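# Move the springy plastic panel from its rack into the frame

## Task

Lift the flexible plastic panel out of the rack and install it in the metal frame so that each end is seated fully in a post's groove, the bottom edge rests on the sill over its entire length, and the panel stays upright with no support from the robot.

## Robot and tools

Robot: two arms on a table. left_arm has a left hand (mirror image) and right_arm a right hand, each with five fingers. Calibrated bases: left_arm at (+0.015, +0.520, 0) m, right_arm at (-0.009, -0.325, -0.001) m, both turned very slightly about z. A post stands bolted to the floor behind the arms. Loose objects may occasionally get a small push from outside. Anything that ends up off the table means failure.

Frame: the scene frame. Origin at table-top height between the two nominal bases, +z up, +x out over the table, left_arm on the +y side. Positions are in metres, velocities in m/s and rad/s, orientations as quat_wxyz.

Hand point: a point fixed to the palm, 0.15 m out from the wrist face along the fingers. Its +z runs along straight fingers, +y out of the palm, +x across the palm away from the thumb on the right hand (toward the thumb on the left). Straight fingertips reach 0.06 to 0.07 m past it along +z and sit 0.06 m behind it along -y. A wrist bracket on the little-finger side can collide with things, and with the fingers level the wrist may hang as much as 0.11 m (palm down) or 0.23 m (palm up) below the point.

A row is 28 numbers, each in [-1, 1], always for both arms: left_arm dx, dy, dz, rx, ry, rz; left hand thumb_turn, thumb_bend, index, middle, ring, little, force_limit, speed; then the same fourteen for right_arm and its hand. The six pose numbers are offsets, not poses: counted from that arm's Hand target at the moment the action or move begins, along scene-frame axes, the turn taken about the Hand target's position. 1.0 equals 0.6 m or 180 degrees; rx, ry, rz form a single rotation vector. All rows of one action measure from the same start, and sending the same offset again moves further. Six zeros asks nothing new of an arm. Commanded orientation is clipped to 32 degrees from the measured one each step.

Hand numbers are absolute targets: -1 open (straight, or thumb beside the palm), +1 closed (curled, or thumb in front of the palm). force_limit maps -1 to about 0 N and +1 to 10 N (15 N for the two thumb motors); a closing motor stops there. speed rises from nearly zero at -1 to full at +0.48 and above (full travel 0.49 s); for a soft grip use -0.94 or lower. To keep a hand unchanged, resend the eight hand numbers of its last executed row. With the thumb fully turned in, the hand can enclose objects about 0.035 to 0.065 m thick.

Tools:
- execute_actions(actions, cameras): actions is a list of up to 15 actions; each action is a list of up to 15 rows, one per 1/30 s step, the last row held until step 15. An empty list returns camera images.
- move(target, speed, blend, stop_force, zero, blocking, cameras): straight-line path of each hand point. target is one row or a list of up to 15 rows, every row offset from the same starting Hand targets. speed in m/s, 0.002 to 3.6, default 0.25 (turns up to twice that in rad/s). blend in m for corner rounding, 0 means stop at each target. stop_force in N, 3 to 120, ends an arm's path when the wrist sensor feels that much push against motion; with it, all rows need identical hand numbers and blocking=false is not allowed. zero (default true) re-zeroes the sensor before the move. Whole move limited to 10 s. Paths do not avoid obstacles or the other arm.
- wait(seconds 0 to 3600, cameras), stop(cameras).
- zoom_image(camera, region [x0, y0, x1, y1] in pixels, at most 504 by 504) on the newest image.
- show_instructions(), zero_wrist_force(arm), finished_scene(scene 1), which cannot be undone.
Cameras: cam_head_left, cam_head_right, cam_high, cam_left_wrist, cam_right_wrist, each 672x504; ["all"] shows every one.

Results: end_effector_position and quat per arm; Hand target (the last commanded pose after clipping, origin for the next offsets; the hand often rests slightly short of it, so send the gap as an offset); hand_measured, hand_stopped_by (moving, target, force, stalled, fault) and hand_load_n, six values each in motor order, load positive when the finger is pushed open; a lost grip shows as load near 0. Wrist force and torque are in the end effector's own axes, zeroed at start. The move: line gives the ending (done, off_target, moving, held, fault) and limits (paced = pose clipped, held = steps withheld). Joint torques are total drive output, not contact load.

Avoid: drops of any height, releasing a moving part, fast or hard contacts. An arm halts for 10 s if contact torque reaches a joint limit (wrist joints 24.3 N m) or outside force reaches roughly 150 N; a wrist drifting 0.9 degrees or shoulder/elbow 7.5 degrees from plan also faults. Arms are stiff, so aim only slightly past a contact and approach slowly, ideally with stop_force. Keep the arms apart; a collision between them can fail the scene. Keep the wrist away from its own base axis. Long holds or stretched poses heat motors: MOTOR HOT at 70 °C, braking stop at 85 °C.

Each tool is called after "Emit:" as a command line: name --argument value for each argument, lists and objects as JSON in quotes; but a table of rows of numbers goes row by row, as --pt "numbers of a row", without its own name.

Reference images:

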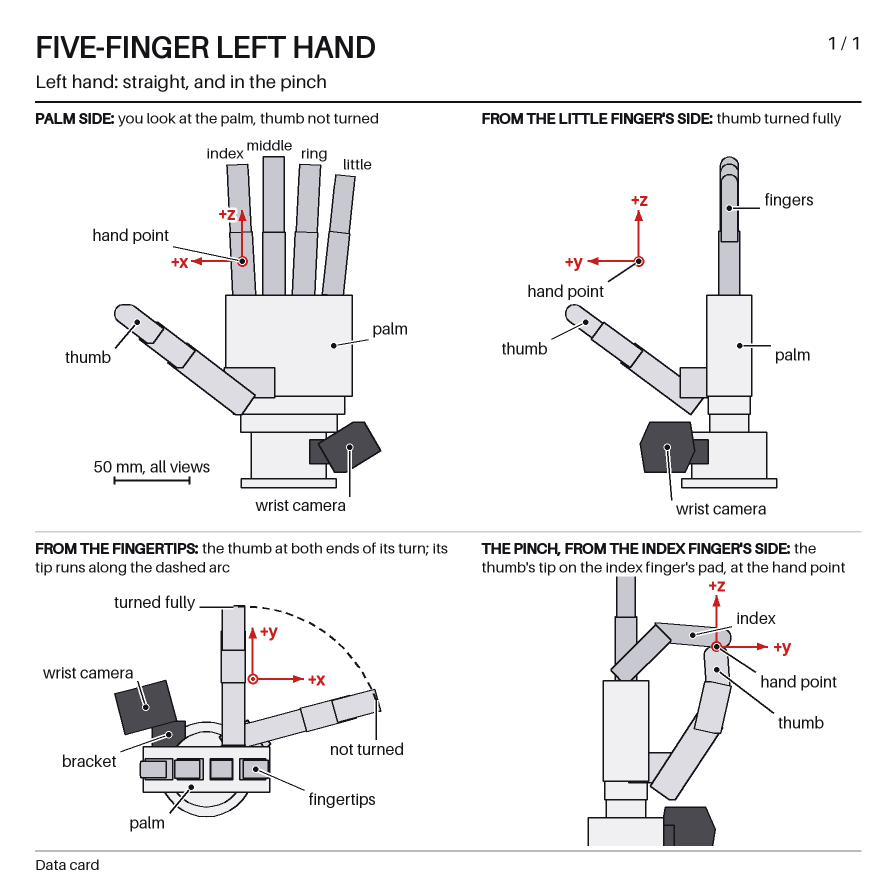

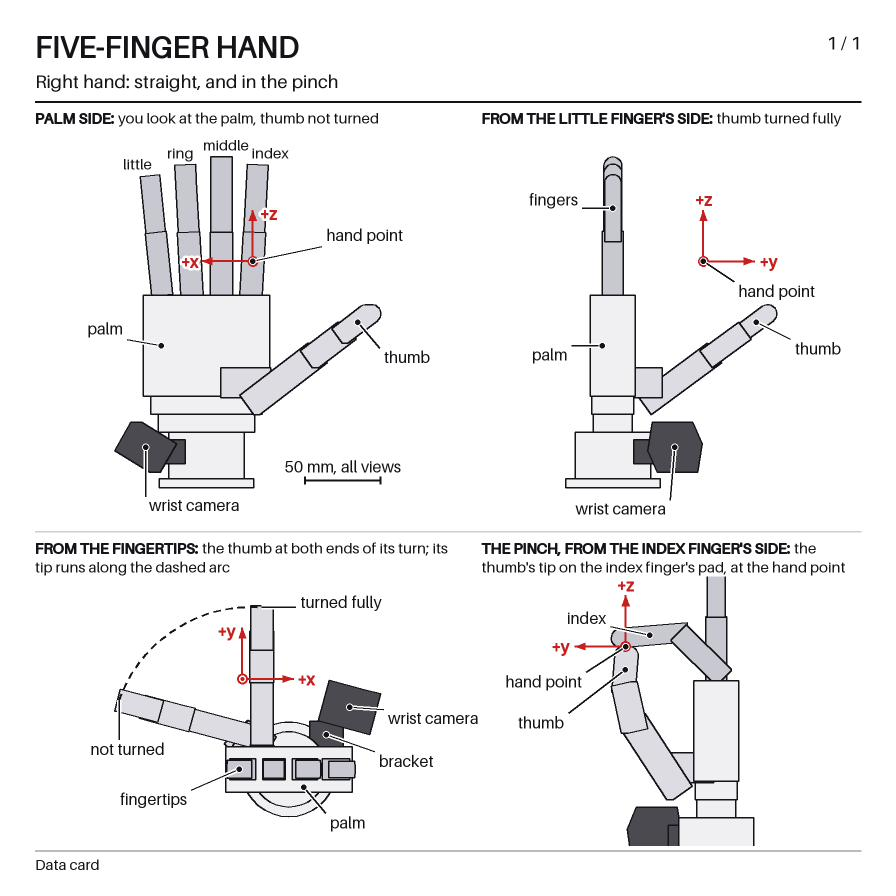

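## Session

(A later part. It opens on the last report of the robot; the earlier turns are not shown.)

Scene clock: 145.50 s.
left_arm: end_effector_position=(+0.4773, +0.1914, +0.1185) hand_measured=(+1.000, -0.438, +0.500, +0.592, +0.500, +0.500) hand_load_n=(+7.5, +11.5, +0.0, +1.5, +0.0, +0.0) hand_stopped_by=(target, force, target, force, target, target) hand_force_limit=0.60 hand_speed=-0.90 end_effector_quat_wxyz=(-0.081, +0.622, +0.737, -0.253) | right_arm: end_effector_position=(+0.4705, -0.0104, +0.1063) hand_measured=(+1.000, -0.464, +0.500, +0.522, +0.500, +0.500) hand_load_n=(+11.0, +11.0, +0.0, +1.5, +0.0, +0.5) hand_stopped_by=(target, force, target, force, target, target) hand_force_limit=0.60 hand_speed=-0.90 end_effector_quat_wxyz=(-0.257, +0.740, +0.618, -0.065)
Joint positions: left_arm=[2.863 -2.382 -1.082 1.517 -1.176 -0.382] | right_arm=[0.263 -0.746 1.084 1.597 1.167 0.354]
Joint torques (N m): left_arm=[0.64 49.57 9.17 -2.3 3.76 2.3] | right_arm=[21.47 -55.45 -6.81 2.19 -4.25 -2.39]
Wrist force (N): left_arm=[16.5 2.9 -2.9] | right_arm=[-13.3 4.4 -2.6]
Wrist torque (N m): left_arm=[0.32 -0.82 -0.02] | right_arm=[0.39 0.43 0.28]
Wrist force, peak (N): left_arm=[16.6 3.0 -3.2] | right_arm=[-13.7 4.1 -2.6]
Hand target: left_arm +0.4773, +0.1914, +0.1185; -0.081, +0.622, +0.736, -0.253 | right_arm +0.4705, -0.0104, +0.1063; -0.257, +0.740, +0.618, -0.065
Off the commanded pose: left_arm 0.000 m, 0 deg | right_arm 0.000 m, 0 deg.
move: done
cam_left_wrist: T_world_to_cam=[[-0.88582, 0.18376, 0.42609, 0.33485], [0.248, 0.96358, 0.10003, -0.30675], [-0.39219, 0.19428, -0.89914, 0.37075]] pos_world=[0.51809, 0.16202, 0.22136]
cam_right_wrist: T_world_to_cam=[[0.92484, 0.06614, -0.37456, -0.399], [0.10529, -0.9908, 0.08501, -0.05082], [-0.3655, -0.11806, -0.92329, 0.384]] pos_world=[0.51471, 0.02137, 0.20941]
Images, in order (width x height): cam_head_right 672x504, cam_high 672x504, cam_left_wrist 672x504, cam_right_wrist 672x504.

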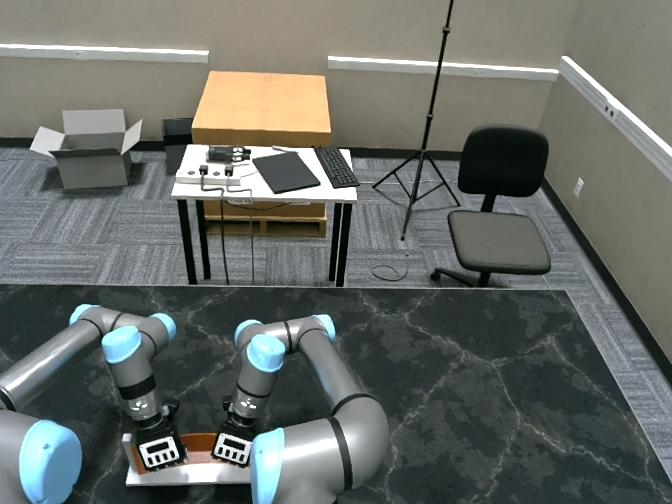

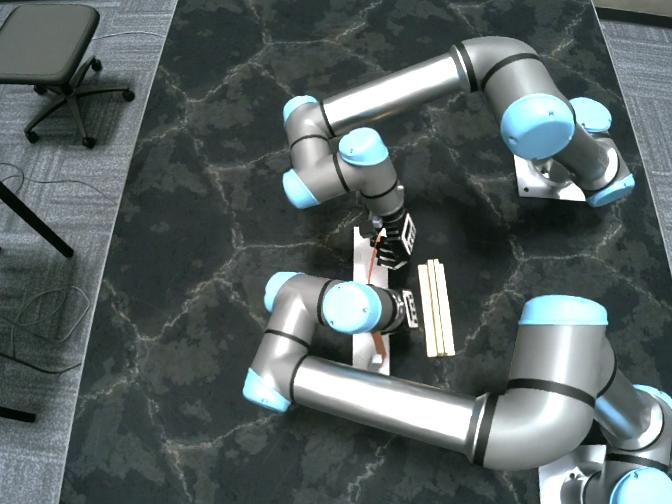

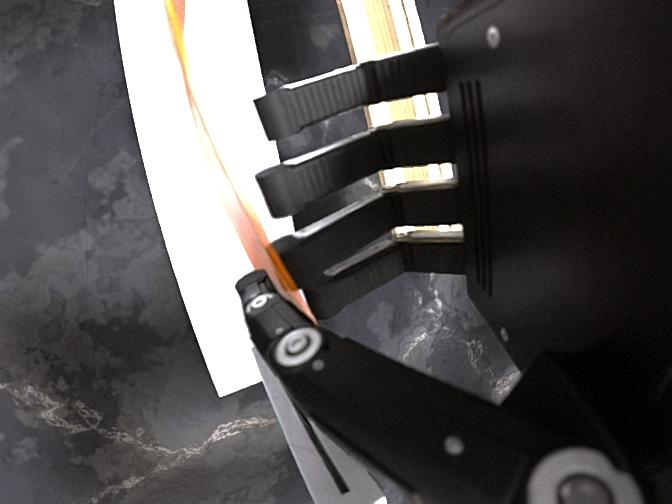

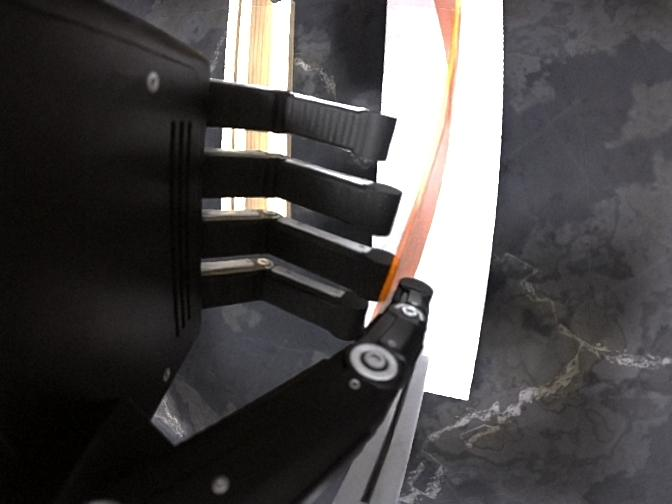

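Emit:
move --target '[0.0317,-0.00333,-0.005,0,0,0,1,0.25,0.5,0.85,0.5,0.5,0.6,-0.9,0.0317,-0.00333,-0.005,0,0,0,1,0.25,0.5,0.85,0.5,0.5,0.6,-0.9]' --speed 0.02 --stop_force 8 --cameras '["cam_high","cam_left_wrist","cam_right_wrist","cam_head_right"]'

Emit:
zoom_image --camera "cam_high" --region '[355, 330, 405, 380]'

Emit:
zoom_image --camera "cam_high" --region '[350, 205, 410, 285]'

Scene clock: 149.77 s.
left_arm: end_effector_position=(+0.4964, +0.1894, +0.1155) hand_measured=(+1.000, -0.438, +0.500, +0.592, +0.500, +0.500) hand_load_n=(+8.0, +11.5, +0.0, +1.5, +0.0, +0.0) hand_stopped_by=(target, force, target, force, target, target) hand_force_limit=0.60 hand_speed=-0.90 end_effector_quat_wxyz=(-0.081, +0.622, +0.736, -0.253) | right_arm: end_effector_position=(+0.4896, -0.0124, +0.1033) hand_measured=(+1.000, -0.464, +0.500, +0.522, +0.500, +0.500) hand_load_n=(+10.5, +10.0, +0.0, +1.5, +0.0, +0.0) hand_stopped_by=(target, force, target, force, target, target) hand_force_limit=0.60 hand_speed=-0.90 end_effector_quat_wxyz=(-0.257, +0.740, +0.618, -0.065)
Joint positions: left_arm=[2.869 -2.431 -0.999 1.481 -1.178 -0.376] | right_arm=[0.252 -0.701 1.01 1.631 1.171 0.343]
Joint torques (N m): left_arm=[-13.41 54.32 5.42 -0.55 3.11 -0.69] | right_arm=[18 -58.86 -6.08 0.17 -3.21 0.96]
Wrist force (N): left_arm=[14.0 2.0 -4.1] | right_arm=[-10.7 -1.0 -0.8]
Wrist torque (N m): left_arm=[0.31 -0.64 -0.11] | right_arm=[-0.14 0.19 0.36]
Wrist force, peak (N): left_arm=[17.1 3.2 -3.1] | right_arm=[-13.8 4.4 -2.9]
Hand target: left_arm +0.4964, +0.1894, +0.1155; -0.081, +0.622, +0.736, -0.253 | right_arm +0.4896, -0.0124, +0.1033; -0.257, +0.740, +0.618, -0.065
Off the commanded pose: left_arm 0.000 m, 0 deg | right_arm 0.000 m, 0 deg.
move: done
cam_left_wrist: T_world_to_cam=[[-0.88574, 0.18402, 0.42615, 0.35322], [0.24833, 0.96349, 0.10008, -0.3094], [-0.39218, 0.19447, -0.8991, 0.37585]] pos_world=[0.53709, 0.16002, 0.21836]
cam_right_wrist: T_world_to_cam=[[0.92485, 0.0663, -0.3745, -0.41758], [0.10547, -0.99078, 0.08506, -0.05476], [-0.3654, -0.11817, -0.92332, 0.38788]] pos_world=[0.53371, 0.01927, 0.20641]
Images, in order (width x height): cam_head_right 672x504, cam_high 672x504, cam_left_wrist 672x504, cam_right_wrist 672x504.

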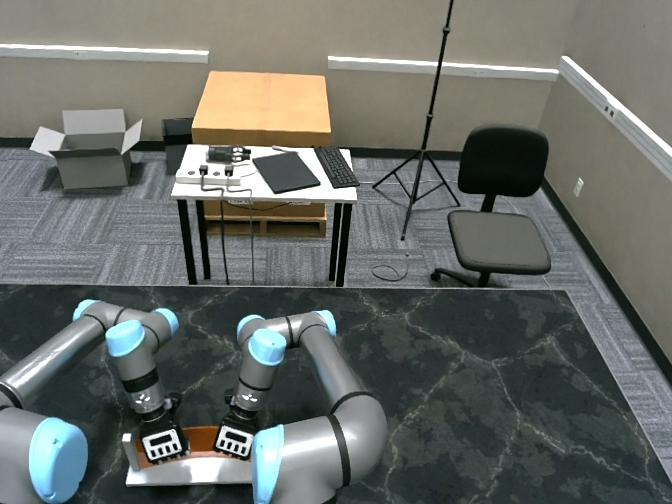

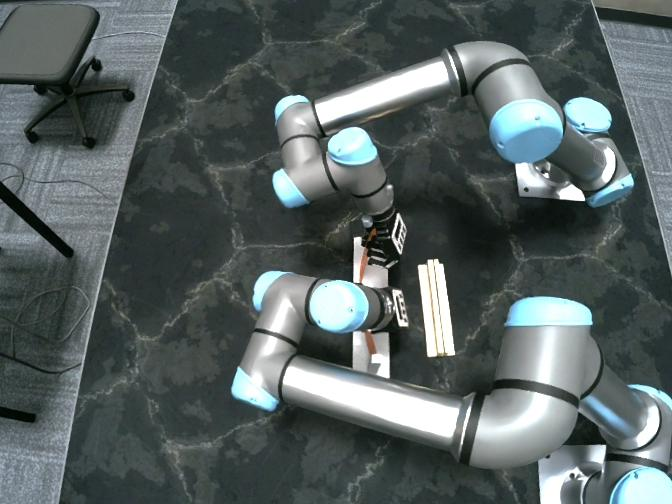

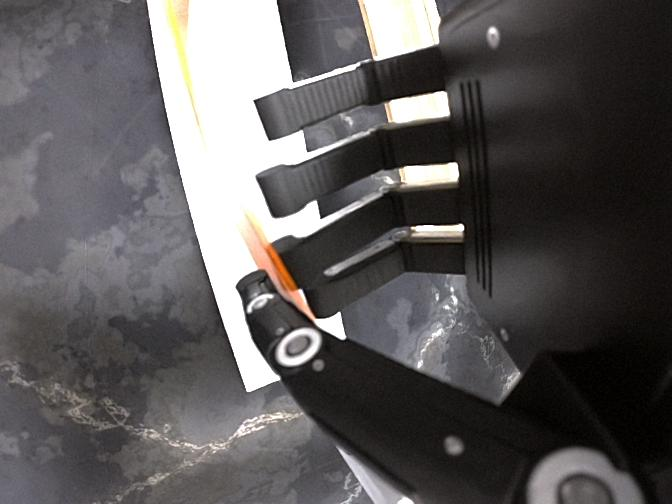

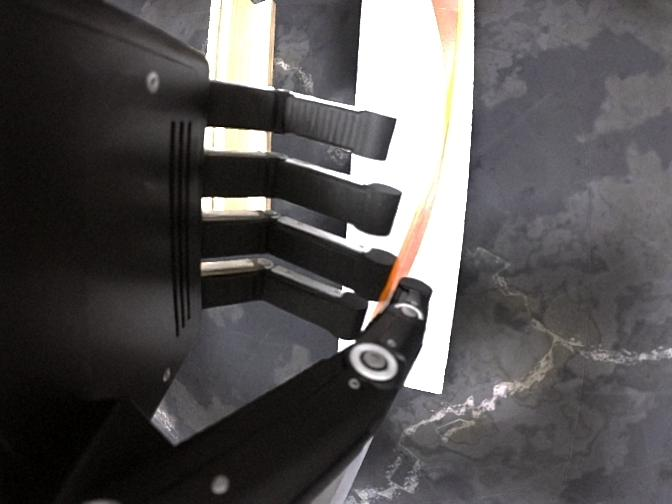

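Scaled by 10.080 from the camera's image (finer frame: 960x720).

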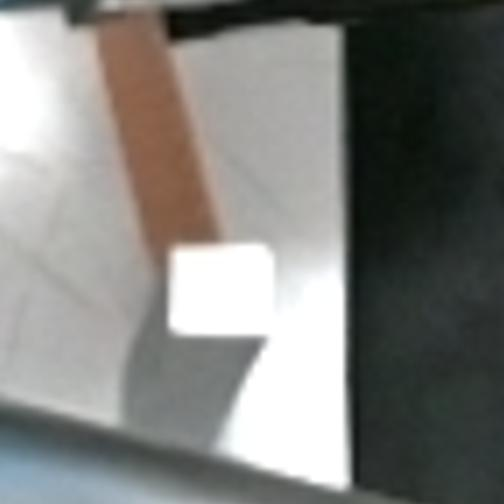

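Scaled by 6.300 from the camera's image (finer frame: 960x720).

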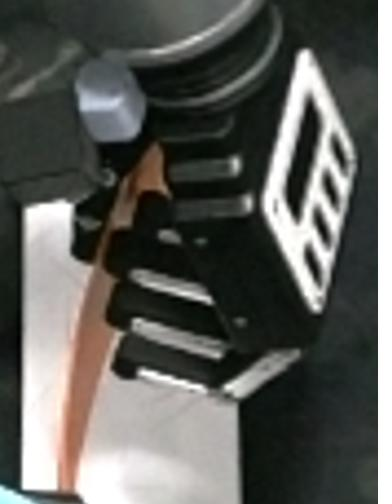

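Emit:
move --target '[0.005,0,0,0,0,0,1,0.25,0.5,0.85,0.5,0.5,0.6,-0.9,-0.005,0,0,0,0,0,1,0.25,0.5,0.85,0.5,0.5,0.6,-0.9]' --speed 0.01 --stop_force 8 --cameras '["cam_high","cam_left_wrist"]'

Emit:
zoom_image --camera "cam_high" --region '[355, 330, 405, 380]'

Emit:
zoom_image --camera "cam_left_wrist" --region '[220, 250, 400, 504]'

Scene clock: 152.07 s.
left_arm: end_effector_position=(+0.4994, +0.1894, +0.1155) hand_measured=(+1.000, -0.438, +0.500, +0.592, +0.500, +0.500) hand_load_n=(+8.0, +11.5, +0.0, +1.5, +0.0, +0.0) hand_stopped_by=(target, force, target, force, target, target) hand_force_limit=0.60 hand_speed=-0.90 end_effector_quat_wxyz=(-0.081, +0.622, +0.736, -0.253) | right_arm: end_effector_position=(+0.4865, -0.0124, +0.1033) hand_measured=(+1.000, -0.464, +0.500, +0.522, +0.500, +0.500) hand_load_n=(+10.5, +10.5, +0.0, +1.5, +0.0, +0.0) hand_stopped_by=(target, force, target, force, target, target) hand_force_limit=0.60 hand_speed=-0.90 end_effector_quat_wxyz=(-0.257, +0.740, +0.618, -0.065)
Joint positions: left_arm=[2.87 -2.438 -0.986 1.475 -1.179 -0.375] | right_arm=[0.254 -0.708 1.023 1.624 1.171 0.344]
Joint torques (N m): left_arm=[-2.14 52.97 6.2 -0.79 2.51 0.64] | right_arm=[13.89 -38.42 -27.56 3.25 -5.13 -0.53]
Wrist force (N): left_arm=[15.4 2.3 -4.2] | right_arm=[-11.0 1.3 -2.3]
Wrist torque (N m): left_arm=[0.37 -0.78 -0.04] | right_arm=[0.12 0.26 0.27]
Wrist force, peak (N): left_arm=[15.7 2.2 -4.0] | right_arm=[-11.3 1.3 -2.1]
Hand target: left_arm +0.4994, +0.1894, +0.1155; -0.081, +0.622, +0.736, -0.253 | right_arm +0.4866, -0.0124, +0.1033; -0.257, +0.740, +0.618, -0.065
Off the commanded pose: left_arm 0.000 m, 0 deg | right_arm 0.000 m, 0 deg.
move: done
cam_left_wrist: T_world_to_cam=[[-0.88574, 0.18402, 0.42615, 0.35588], [0.24833, 0.96349, 0.10008, -0.31015], [-0.39218, 0.19447, -0.8991, 0.37702]] pos_world=[0.54009, 0.16002, 0.21836]

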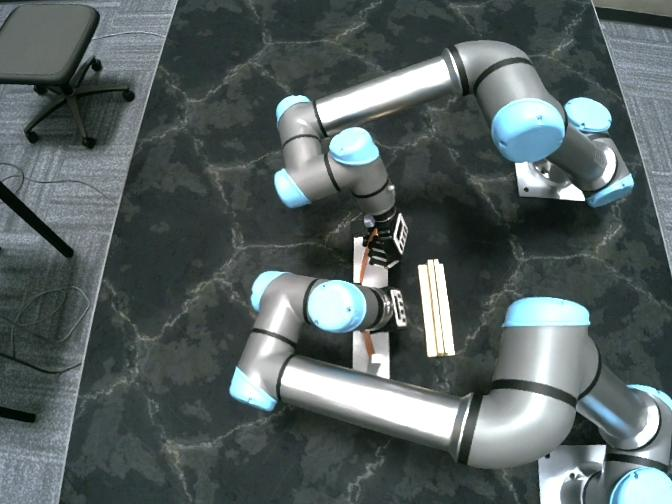

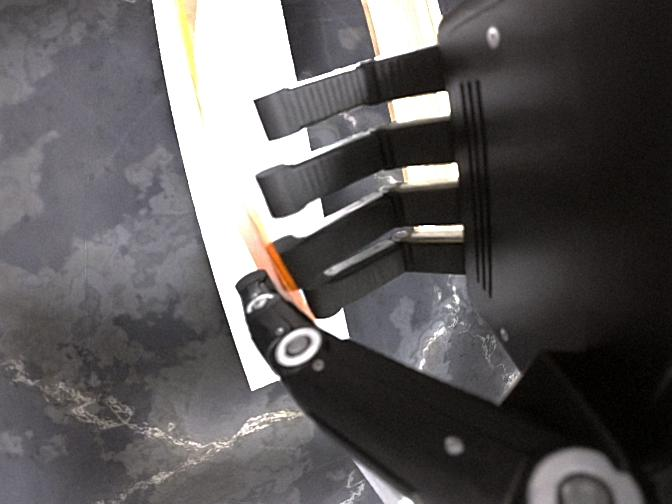

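Scaled by 10.080 from the camera's image (finer frame: 960x720).

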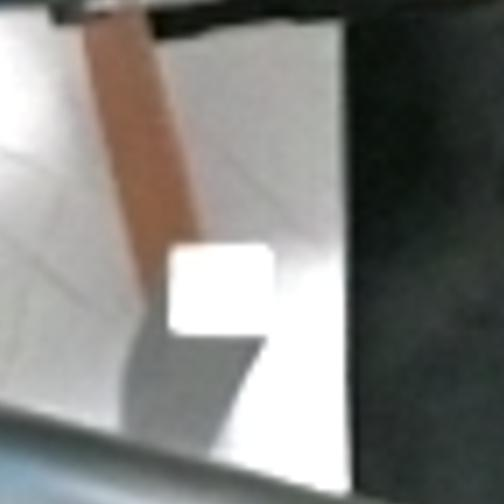

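Scaled by 1.984 from the camera's image (finer frame: 960x720).

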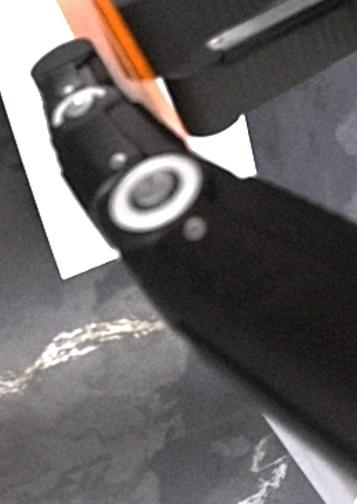

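Emit:
move --target '[0,0.0067,0,0,0,0,1,0.25,0.5,0.85,0.5,0.5,0.6,-0.9,0,0.0067,0,0,0,0,1,0.25,0.5,0.85,0.5,0.5,0.6,-0.9]' --speed 0.01 --stop_force 6 --cameras '["cam_high","cam_left_wrist"]'

Emit:
zoom_image --camera "cam_high" --region '[355, 330, 405, 380]'

Scene clock: 153.53 s.
left_arm: end_effector_position=(+0.4994, +0.1935, +0.1155) hand_measured=(+1.000, -0.438, +0.500, +0.592, +0.500, +0.500) hand_load_n=(+7.5, +11.0, +0.0, +1.5, +0.5, +0.0) hand_stopped_by=(target, force, target, force, target, target) hand_force_limit=0.60 hand_speed=-0.90 end_effector_quat_wxyz=(-0.081, +0.622, +0.736, -0.253) | right_arm: end_effector_position=(+0.4865, -0.0083, +0.1033) hand_measured=(+1.000, -0.464, +0.500, +0.522, +0.500, +0.500) hand_load_n=(+10.0, +10.5, +0.0, +1.0, +0.0, +0.0) hand_stopped_by=(target, force, target, force, target, target) hand_force_limit=0.60 hand_speed=-0.90 end_effector_quat_wxyz=(-0.257, +0.740, +0.618, -0.065)
Joint positions: left_arm=[2.877 -2.433 -0.996 1.478 -1.181 -0.368] | right_arm=[0.26 -0.704 1.014 1.626 1.168 0.351]
Joint torques (N m): left_arm=[-12.79 38.9 32.68 -2.13 3.46 -1.12] | right_arm=[-0.96 -54.01 -5.15 1.87 -3.52 -2.44]
Wrist force (N): left_arm=[12.9 1.0 -2.7] | right_arm=[-11.8 2.3 -2.6]
Wrist torque (N m): left_arm=[0.16 -0.57 -0.09] | right_arm=[0.20 0.34 0.28]
Wrist force, peak (N): left_arm=[15.3 2.3 -4.2] | right_arm=[-12.7 1.9 -2.9]
Hand target: left_arm +0.4994, +0.1934, +0.1155; -0.081, +0.622, +0.736, -0.253 | right_arm +0.4866, -0.0084, +0.1033; -0.257, +0.740, +0.618, -0.065
Off the commanded pose: left_arm 0.000 m, 0 deg | right_arm 0.000 m, 0 deg.
move: done
cam_left_wrist: T_world_to_cam=[[-0.88574, 0.18402, 0.42615, 0.35514], [0.24833, 0.96349, 0.10008, -0.314], [-0.39218, 0.19447, -0.8991, 0.37624]] pos_world=[0.54009, 0.16402, 0.21836]

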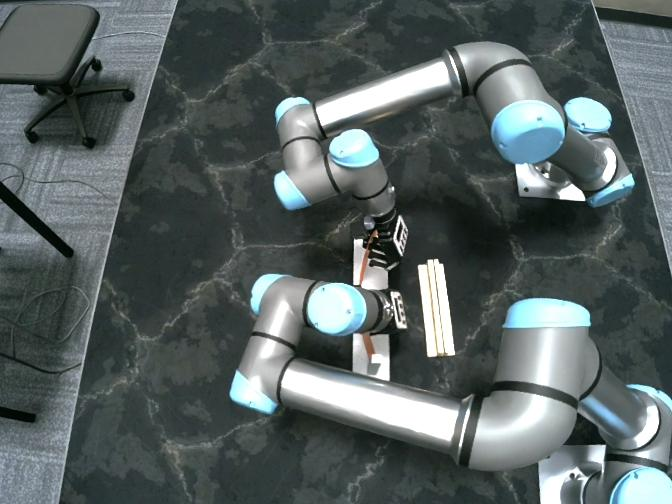

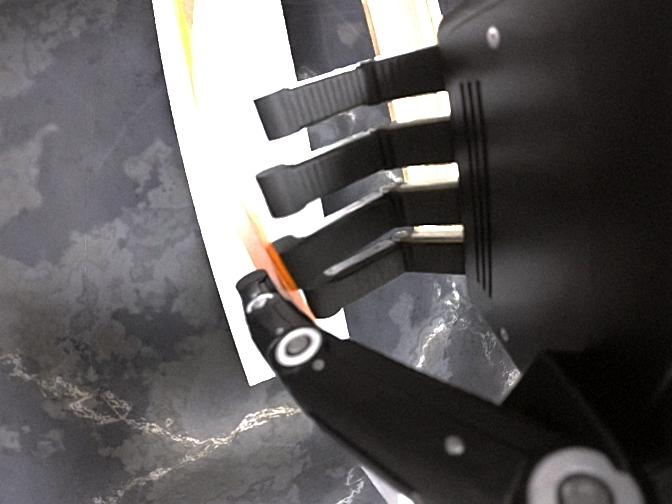

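Scaled by 10.080 from the camera's image (finer frame: 960x720).

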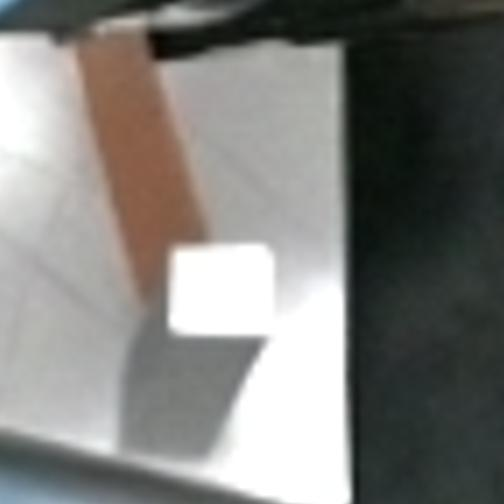

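Emit:
move --target '[0.0025,0,0,0,0,0,1,0.25,0.5,0.85,0.5,0.5,0.6,-0.9,0,0,0,0,0,0,1,0.25,0.5,0.85,0.5,0.5,0.6,-0.9]' --speed 0.01 --cameras '["cam_high"]'

Emit:
zoom_image --camera "cam_high" --region '[355, 330, 405, 380]'

Scene clock: 154.57 s.
left_arm: end_effector_position=(+0.5009, +0.1934, +0.1155) hand_measured=(+1.000, -0.438, +0.500, +0.592, +0.500, +0.500) hand_load_n=(+7.5, +11.0, +0.0, +1.5, +0.0, +0.0) hand_stopped_by=(target, force, target, force, target, target) hand_force_limit=0.60 hand_speed=-0.90 end_effector_quat_wxyz=(-0.081, +0.622, +0.736, -0.253) | right_arm: end_effector_position=(+0.4866, -0.0084, +0.1033) hand_measured=(+1.000, -0.464, +0.500, +0.522, +0.500, +0.500) hand_load_n=(+10.5, +10.5, +0.0, +1.5, +0.0, +0.0) hand_stopped_by=(target, force, target, force, target, target) hand_force_limit=0.60 hand_speed=-0.90 end_effector_quat_wxyz=(-0.257, +0.740, +0.618, -0.065)
Joint positions: left_arm=[2.877 -2.437 -0.989 1.474 -1.181 -0.368] | right_arm=[0.26 -0.704 1.014 1.626 1.168 0.351]
Joint torques (N m): left_arm=[4.38 54.83 7.31 -0.68 1.54 2.41] | right_arm=[-5.83 -58.15 -5.6 0.75 -1.86 -2.51]
Wrist force (N): left_arm=[14.3 -0.7 -2.5] | right_arm=[-11.3 2.4 -2.4]
Wrist torque (N m): left_arm=[0.02 -0.67 -0.06] | right_arm=[0.19 0.28 0.29]
Wrist force, peak (N): left_arm=[15.5 -0.2 -3.0] | right_arm=[-11.8 2.3 -2.9]
Hand target: left_arm +0.5009, +0.1934, +0.1155; -0.081, +0.622, +0.736, -0.253 | right_arm +0.4866, -0.0084, +0.1033; -0.257, +0.740, +0.618, -0.065
Off the commanded pose: left_arm 0.000 m, 0 deg | right_arm 0.000 m, 0 deg.
move: done

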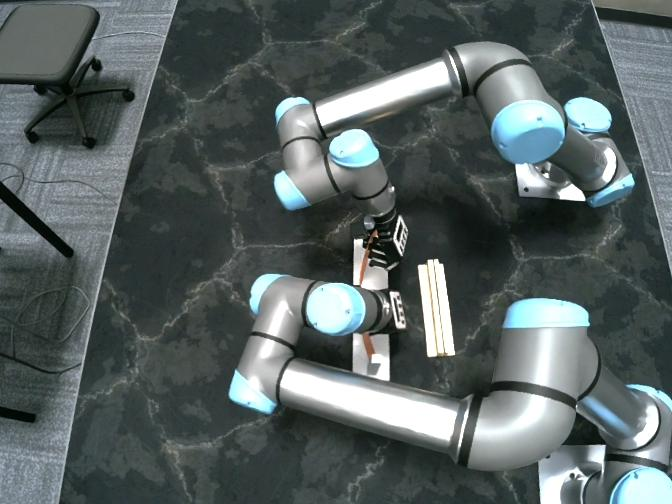

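Scaled by 10.080 from the camera's image (finer frame: 960x720).

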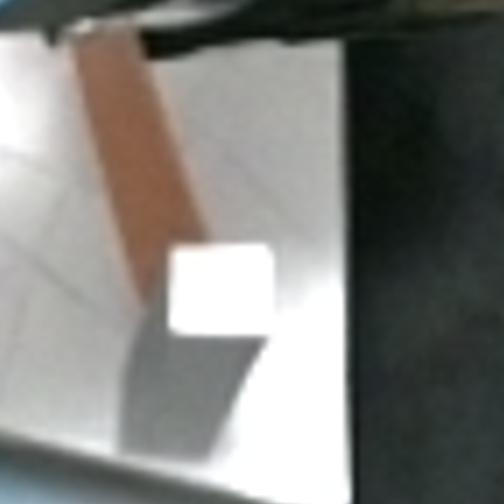

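Emit:
move --target '[0,0.0033,0,0,0,0,1,0.25,0.5,0.85,0.5,0.5,0.6,-0.9,0,0.0033,0,0,0,0,1,0.25,0.5,0.85,0.5,0.5,0.6,-0.9]' --speed 0.01 --stop_force 8 --cameras '["cam_high"]'

Emit:
zoom_image --camera "cam_high" --region '[355, 330, 405, 380]'

Scene clock: 155.83 s.
left_arm: end_effector_position=(+0.5009, +0.1954, +0.1155) hand_measured=(+1.000, -0.438, +0.500, +0.592, +0.500, +0.500) hand_load_n=(+7.5, +10.5, +0.0, +1.5, +0.0, +0.0) hand_stopped_by=(target, force, target, force, target, target) hand_force_limit=0.60 hand_speed=-0.90 end_effector_quat_wxyz=(-0.081, +0.622, +0.736, -0.253) | right_arm: end_effector_position=(+0.4866, -0.0064, +0.1033) hand_measured=(+1.000, -0.464, +0.500, +0.522, +0.500, +0.500) hand_load_n=(+10.5, +11.0, +0.0, +1.5, +0.0, +0.0) hand_stopped_by=(target, force, target, force, target, target) hand_force_limit=0.60 hand_speed=-0.90 end_effector_quat_wxyz=(-0.257, +0.740, +0.618, -0.065)
Joint positions: left_arm=[2.881 -2.434 -0.995 1.476 -1.183 -0.365] | right_arm=[0.263 -0.701 1.009 1.627 1.167 0.354]
Joint torques (N m): left_arm=[-4.46 46.34 21.45 -1.35 2.17 0.11] | right_arm=[13.34 -43.91 -13.55 2.61 -4.7 -1.21]
Wrist force (N): left_arm=[11.9 0.0 -1.7] | right_arm=[-11.7 2.7 -2.8]
Wrist torque (N m): left_arm=[0.05 -0.48 -0.08] | right_arm=[0.22 0.36 0.26]
Wrist force, peak (N): left_arm=[14.4 -0.3 -2.2] | right_arm=[-11.7 2.7 -2.8]
Hand target: left_arm +0.5009, +0.1954, +0.1155; -0.081, +0.622, +0.736, -0.253 | right_arm +0.4866, -0.0064, +0.1033; -0.257, +0.740, +0.618, -0.065
Off the commanded pose: left_arm 0.000 m, 0 deg | right_arm 0.000 m, 0 deg.
move: done

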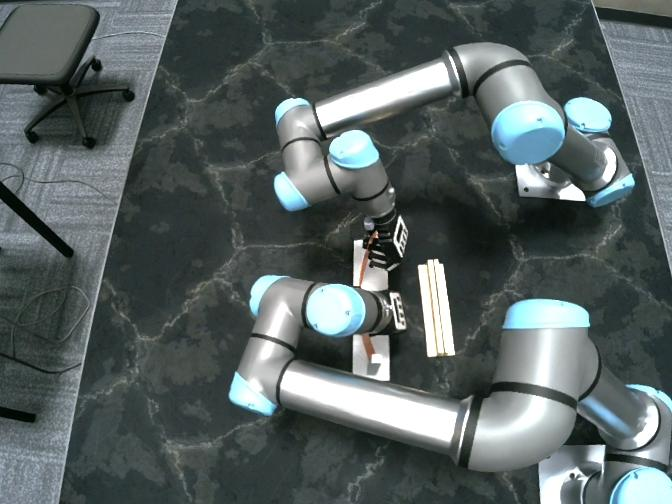

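Scaled by 10.080 from the camera's image (finer frame: 960x720).

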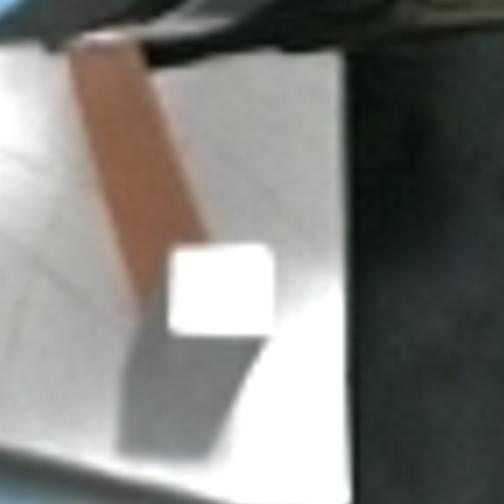

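Emit:
wait --seconds 0.1 --cameras '["cam_head_left","cam_head_right","cam_left_wrist"]'

Emit:
zoom_image --camera "cam_head_right" --region '[110, 420, 180, 490]'

Emit:
zoom_image --camera "cam_head_left" --region '[110, 420, 180, 490]'

Scene clock: 156.60 s.
left_arm: end_effector_position=(+0.5009, +0.1954, +0.1155) hand_measured=(+1.000, -0.438, +0.500, +0.592, +0.500, +0.500) hand_load_n=(+7.5, +11.0, +0.0, +1.5, +0.0, +0.0) hand_stopped_by=(target, force, target, force, target, target) hand_force_limit=0.60 hand_speed=-0.90 end_effector_quat_wxyz=(-0.081, +0.622, +0.736, -0.253) | right_arm: end_effector_position=(+0.4865, -0.0064, +0.1033) hand_measured=(+1.000, -0.464, +0.500, +0.522, +0.500, +0.500) hand_load_n=(+10.0, +10.5, +0.0, +1.0, +0.0, +0.0) hand_stopped_by=(target, force, target, force, target, target) hand_force_limit=0.60 hand_speed=-0.90 end_effector_quat_wxyz=(-0.257, +0.740, +0.618, -0.065)
Joint positions: left_arm=[2.88 -2.434 -0.995 1.476 -1.183 -0.365] | right_arm=[0.263 -0.701 1.009 1.627 1.167 0.354]
Joint torques (N m): left_arm=[-12.26 39.5 33.86 -2.78 3.06 -0.92] | right_arm=[3.02 -51.05 -5.18 1.42 -3.33 -2.32]
Wrist force (N): left_arm=[11.7 0.2 -1.5] | right_arm=[-11.1 2.7 -2.8]
Wrist torque (N m): left_arm=[0.07 -0.46 -0.09] | right_arm=[0.22 0.28 0.29]
Wrist force, peak (N): left_arm=[12.1 -0.1 -1.6] | right_arm=[-11.5 3.1 -3.1]
Hand target: left_arm +0.5009, +0.1954, +0.1155; -0.081, +0.622, +0.736, -0.253 | right_arm +0.4866, -0.0064, +0.1033; -0.257, +0.740, +0.618, -0.065
Off the commanded pose: left_arm 0.000 m, 0 deg | right_arm 0.000 m, 0 deg.
wait: 0.10 s; at rest from the start
cam_left_wrist: T_world_to_cam=[[-0.88574, 0.18402, 0.42615, 0.3561], [0.24833, 0.96349, 0.10008, -0.3163], [-0.39218, 0.19447, -0.8991, 0.37644]] pos_world=[0.54159, 0.16602, 0.21836]

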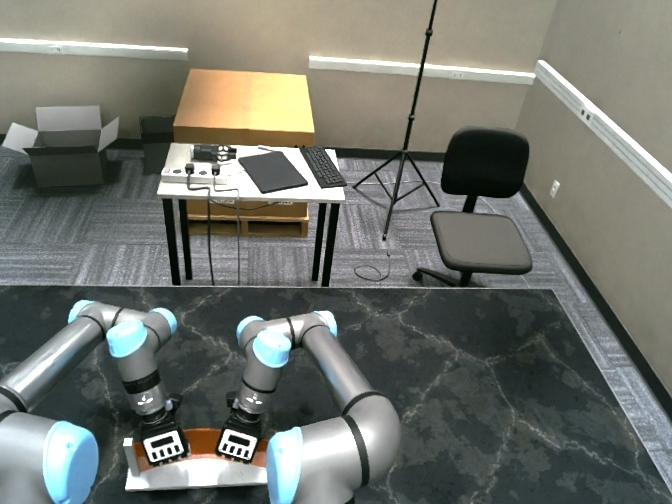

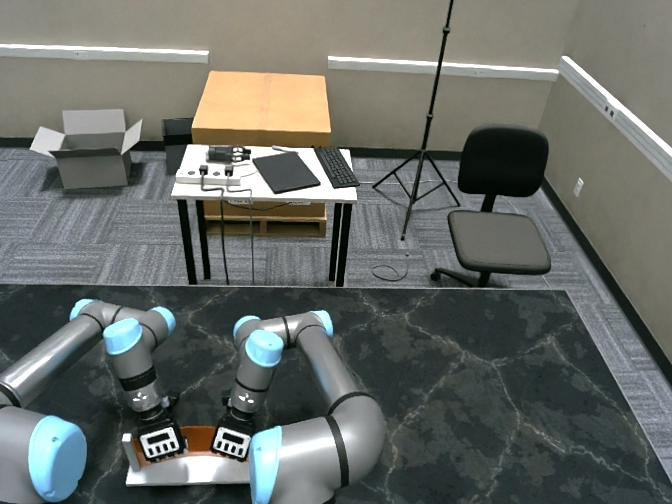

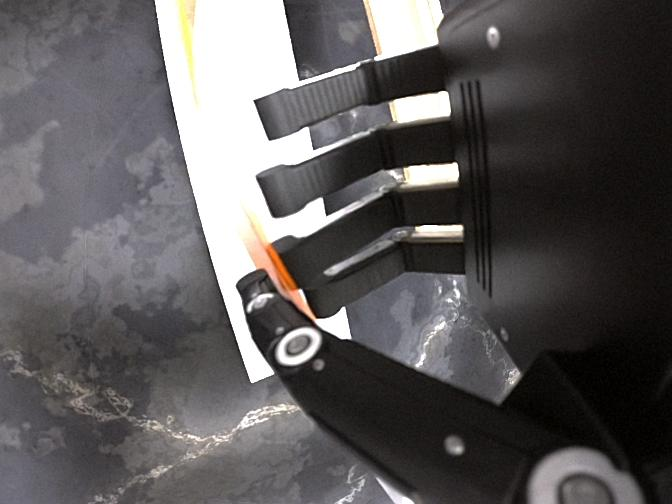

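Scaled by 7.200 from the camera's image (finer frame: 960x720).

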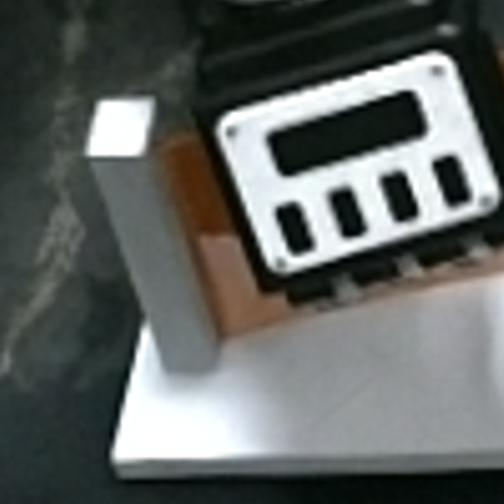

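Scaled by 7.200 from the camera's image (finer frame: 960x720).

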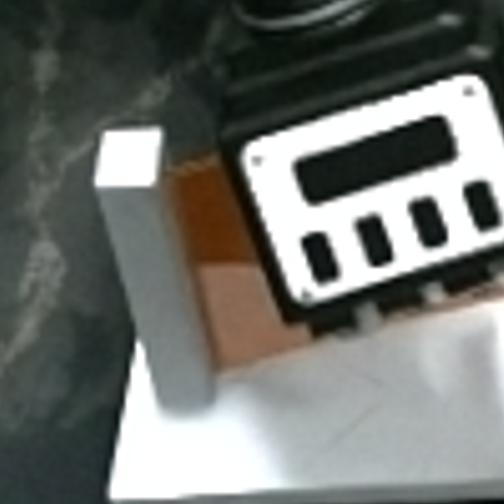

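Emit:
move --target '[0,0.0033,0,0,0,0,1,0.25,0.5,0.85,0.5,0.5,0.6,-0.9,0,0.0033,0,0,0,0,1,0.25,0.5,0.85,0.5,0.5,0.6,-0.9]' --speed 0.01 --stop_force 8 --cameras '["cam_high"]'

Emit:
zoom_image --camera "cam_high" --region '[355, 330, 405, 380]'

Emit:
zoom_image --camera "cam_high" --region '[350, 205, 410, 285]'

Scene clock: 158.27 s.
left_arm: end_effector_position=(+0.5009, +0.1974, +0.1155) hand_measured=(+1.000, -0.438, +0.500, +0.592, +0.500, +0.500) hand_load_n=(+7.5, +11.0, +0.0, +1.5, +0.0, +0.0) hand_stopped_by=(target, force, target, force, target, target) hand_force_limit=0.60 hand_speed=-0.90 end_effector_quat_wxyz=(-0.081, +0.622, +0.736, -0.253) | right_arm: end_effector_position=(+0.4866, -0.0044, +0.1033) hand_measured=(+1.000, -0.464, +0.500, +0.522, +0.500, +0.500) hand_load_n=(+10.0, +11.0, +0.0, +1.0, +0.0, +0.0) hand_stopped_by=(target, force, target, force, target, target) hand_force_limit=0.60 hand_speed=-0.90 end_effector_quat_wxyz=(-0.257, +0.740, +0.618, -0.065)
Joint positions: left_arm=[2.884 -2.432 -1 1.477 -1.184 -0.361] | right_arm=[0.266 -0.699 1.004 1.629 1.166 0.357]
Joint torques (N m): left_arm=[-2.98 47.98 20.58 -1.32 2.09 -0.09] | right_arm=[12.13 -43.9 -13.75 2.62 -4.69 -1.23]
Wrist force (N): left_arm=[11.0 0.0 -1.6] | right_arm=[-10.8 3.1 -2.9]
Wrist torque (N m): left_arm=[0.07 -0.42 -0.11] | right_arm=[0.24 0.24 0.31]
Wrist force, peak (N): left_arm=[12.0 0.1 -1.6] | right_arm=[-11.5 3.4 -3.2]
Hand target: left_arm +0.5009, +0.1974, +0.1155; -0.081, +0.622, +0.736, -0.253 | right_arm +0.4866, -0.0044, +0.1033; -0.257, +0.740, +0.618, -0.065
Off the commanded pose: left_arm 0.000 m, 0 deg | right_arm 0.000 m, 0 deg.
move: done

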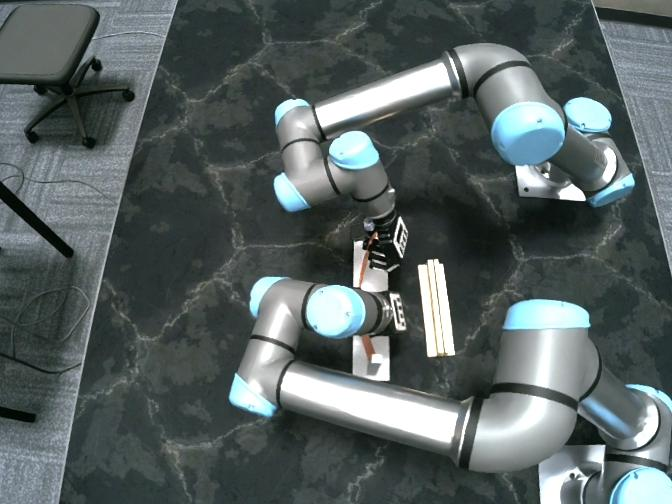

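Scaled by 10.080 from the camera's image (finer frame: 960x720).

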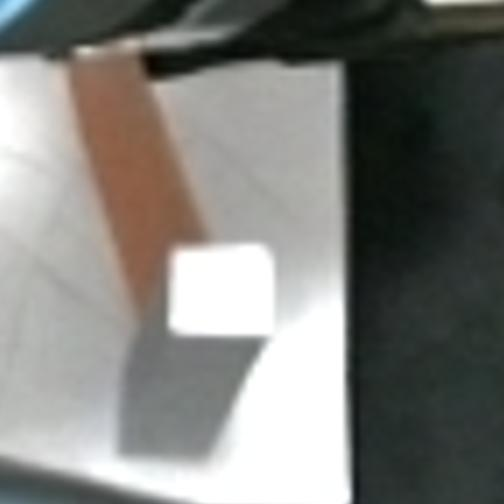

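Scaled by 6.300 from the camera's image (finer frame: 960x720).

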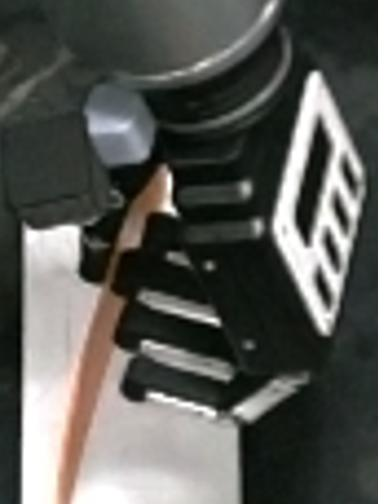

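Emit:
move --target '[0,0.0033,0,0,0,0,1,0.25,0.5,0.85,0.5,0.5,0.6,-0.9,0,0.0033,0,0,0,0,1,0.25,0.5,0.85,0.5,0.5,0.6,-0.9]' --speed 0.01 --stop_force 8 --cameras '["cam_high"]'

Emit:
zoom_image --camera "cam_high" --region '[355, 330, 405, 380]'

Scene clock: 159.70 s.
left_arm: end_effector_position=(+0.5009, +0.1994, +0.1155) hand_measured=(+1.000, -0.438, +0.500, +0.592, +0.500, +0.500) hand_load_n=(+6.5, +11.0, +0.0, +1.5, +0.0, +0.0) hand_stopped_by=(target, force, target, force, target, target) hand_force_limit=0.60 hand_speed=-0.90 end_effector_quat_wxyz=(-0.081, +0.622, +0.736, -0.253) | right_arm: end_effector_position=(+0.4866, -0.0024, +0.1033) hand_measured=(+1.000, -0.464, +0.500, +0.522, +0.500, +0.500) hand_load_n=(+11.0, +11.0, +0.0, +1.0, +0.0, +0.0) hand_stopped_by=(target, force, target, force, target, target) hand_force_limit=0.60 hand_speed=-0.90 end_effector_quat_wxyz=(-0.257, +0.740, +0.618, -0.065)
Joint positions: left_arm=[2.887 -2.429 -1.005 1.478 -1.185 -0.358] | right_arm=[0.27 -0.696 0.999 1.63 1.165 0.36]
Joint torques (N m): left_arm=[0.09 46.65 18.94 -2.31 0.43 -0.63] | right_arm=[11.72 -44.45 -13.75 2.71 -4.5 -1.24]
Wrist force (N): left_arm=[6.3 0.0 -1.0] | right_arm=[-11.8 3.8 -3.9]
Wrist torque (N m): left_arm=[0.01 -0.15 -0.10] | right_arm=[0.32 0.36 0.30]
Wrist force, peak (N): left_arm=[11.4 -0.3 -1.3] | right_arm=[-12.3 3.6 -3.9]
Hand target: left_arm +0.5009, +0.1993, +0.1155; -0.081, +0.622, +0.736, -0.253 | right_arm +0.4866, -0.0024, +0.1033; -0.257, +0.740, +0.618, -0.065
Off the commanded pose: left_arm 0.000 m, 0 deg | right_arm 0.000 m, 0 deg.
move: done

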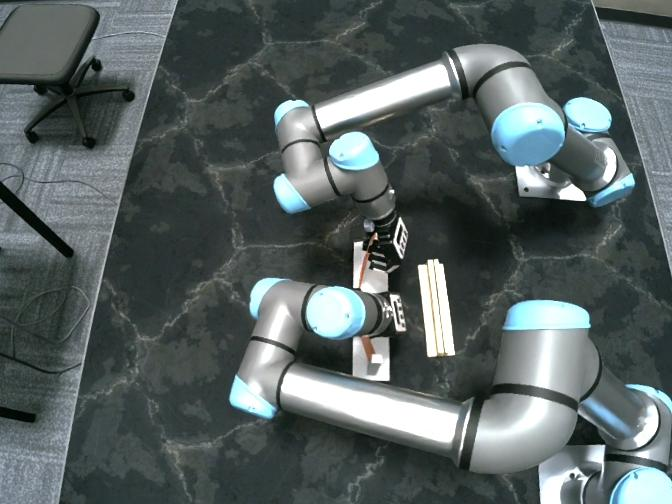

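Scaled by 10.080 from the camera's image (finer frame: 960x720).

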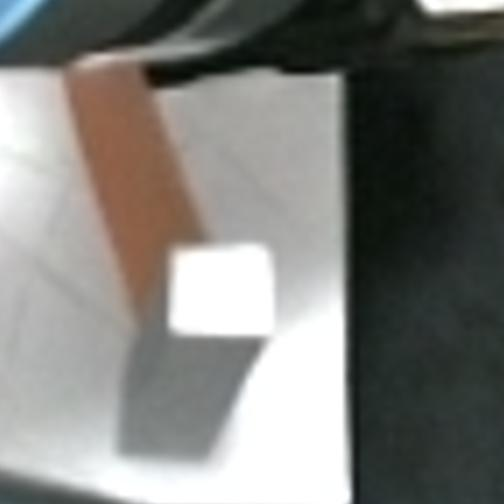

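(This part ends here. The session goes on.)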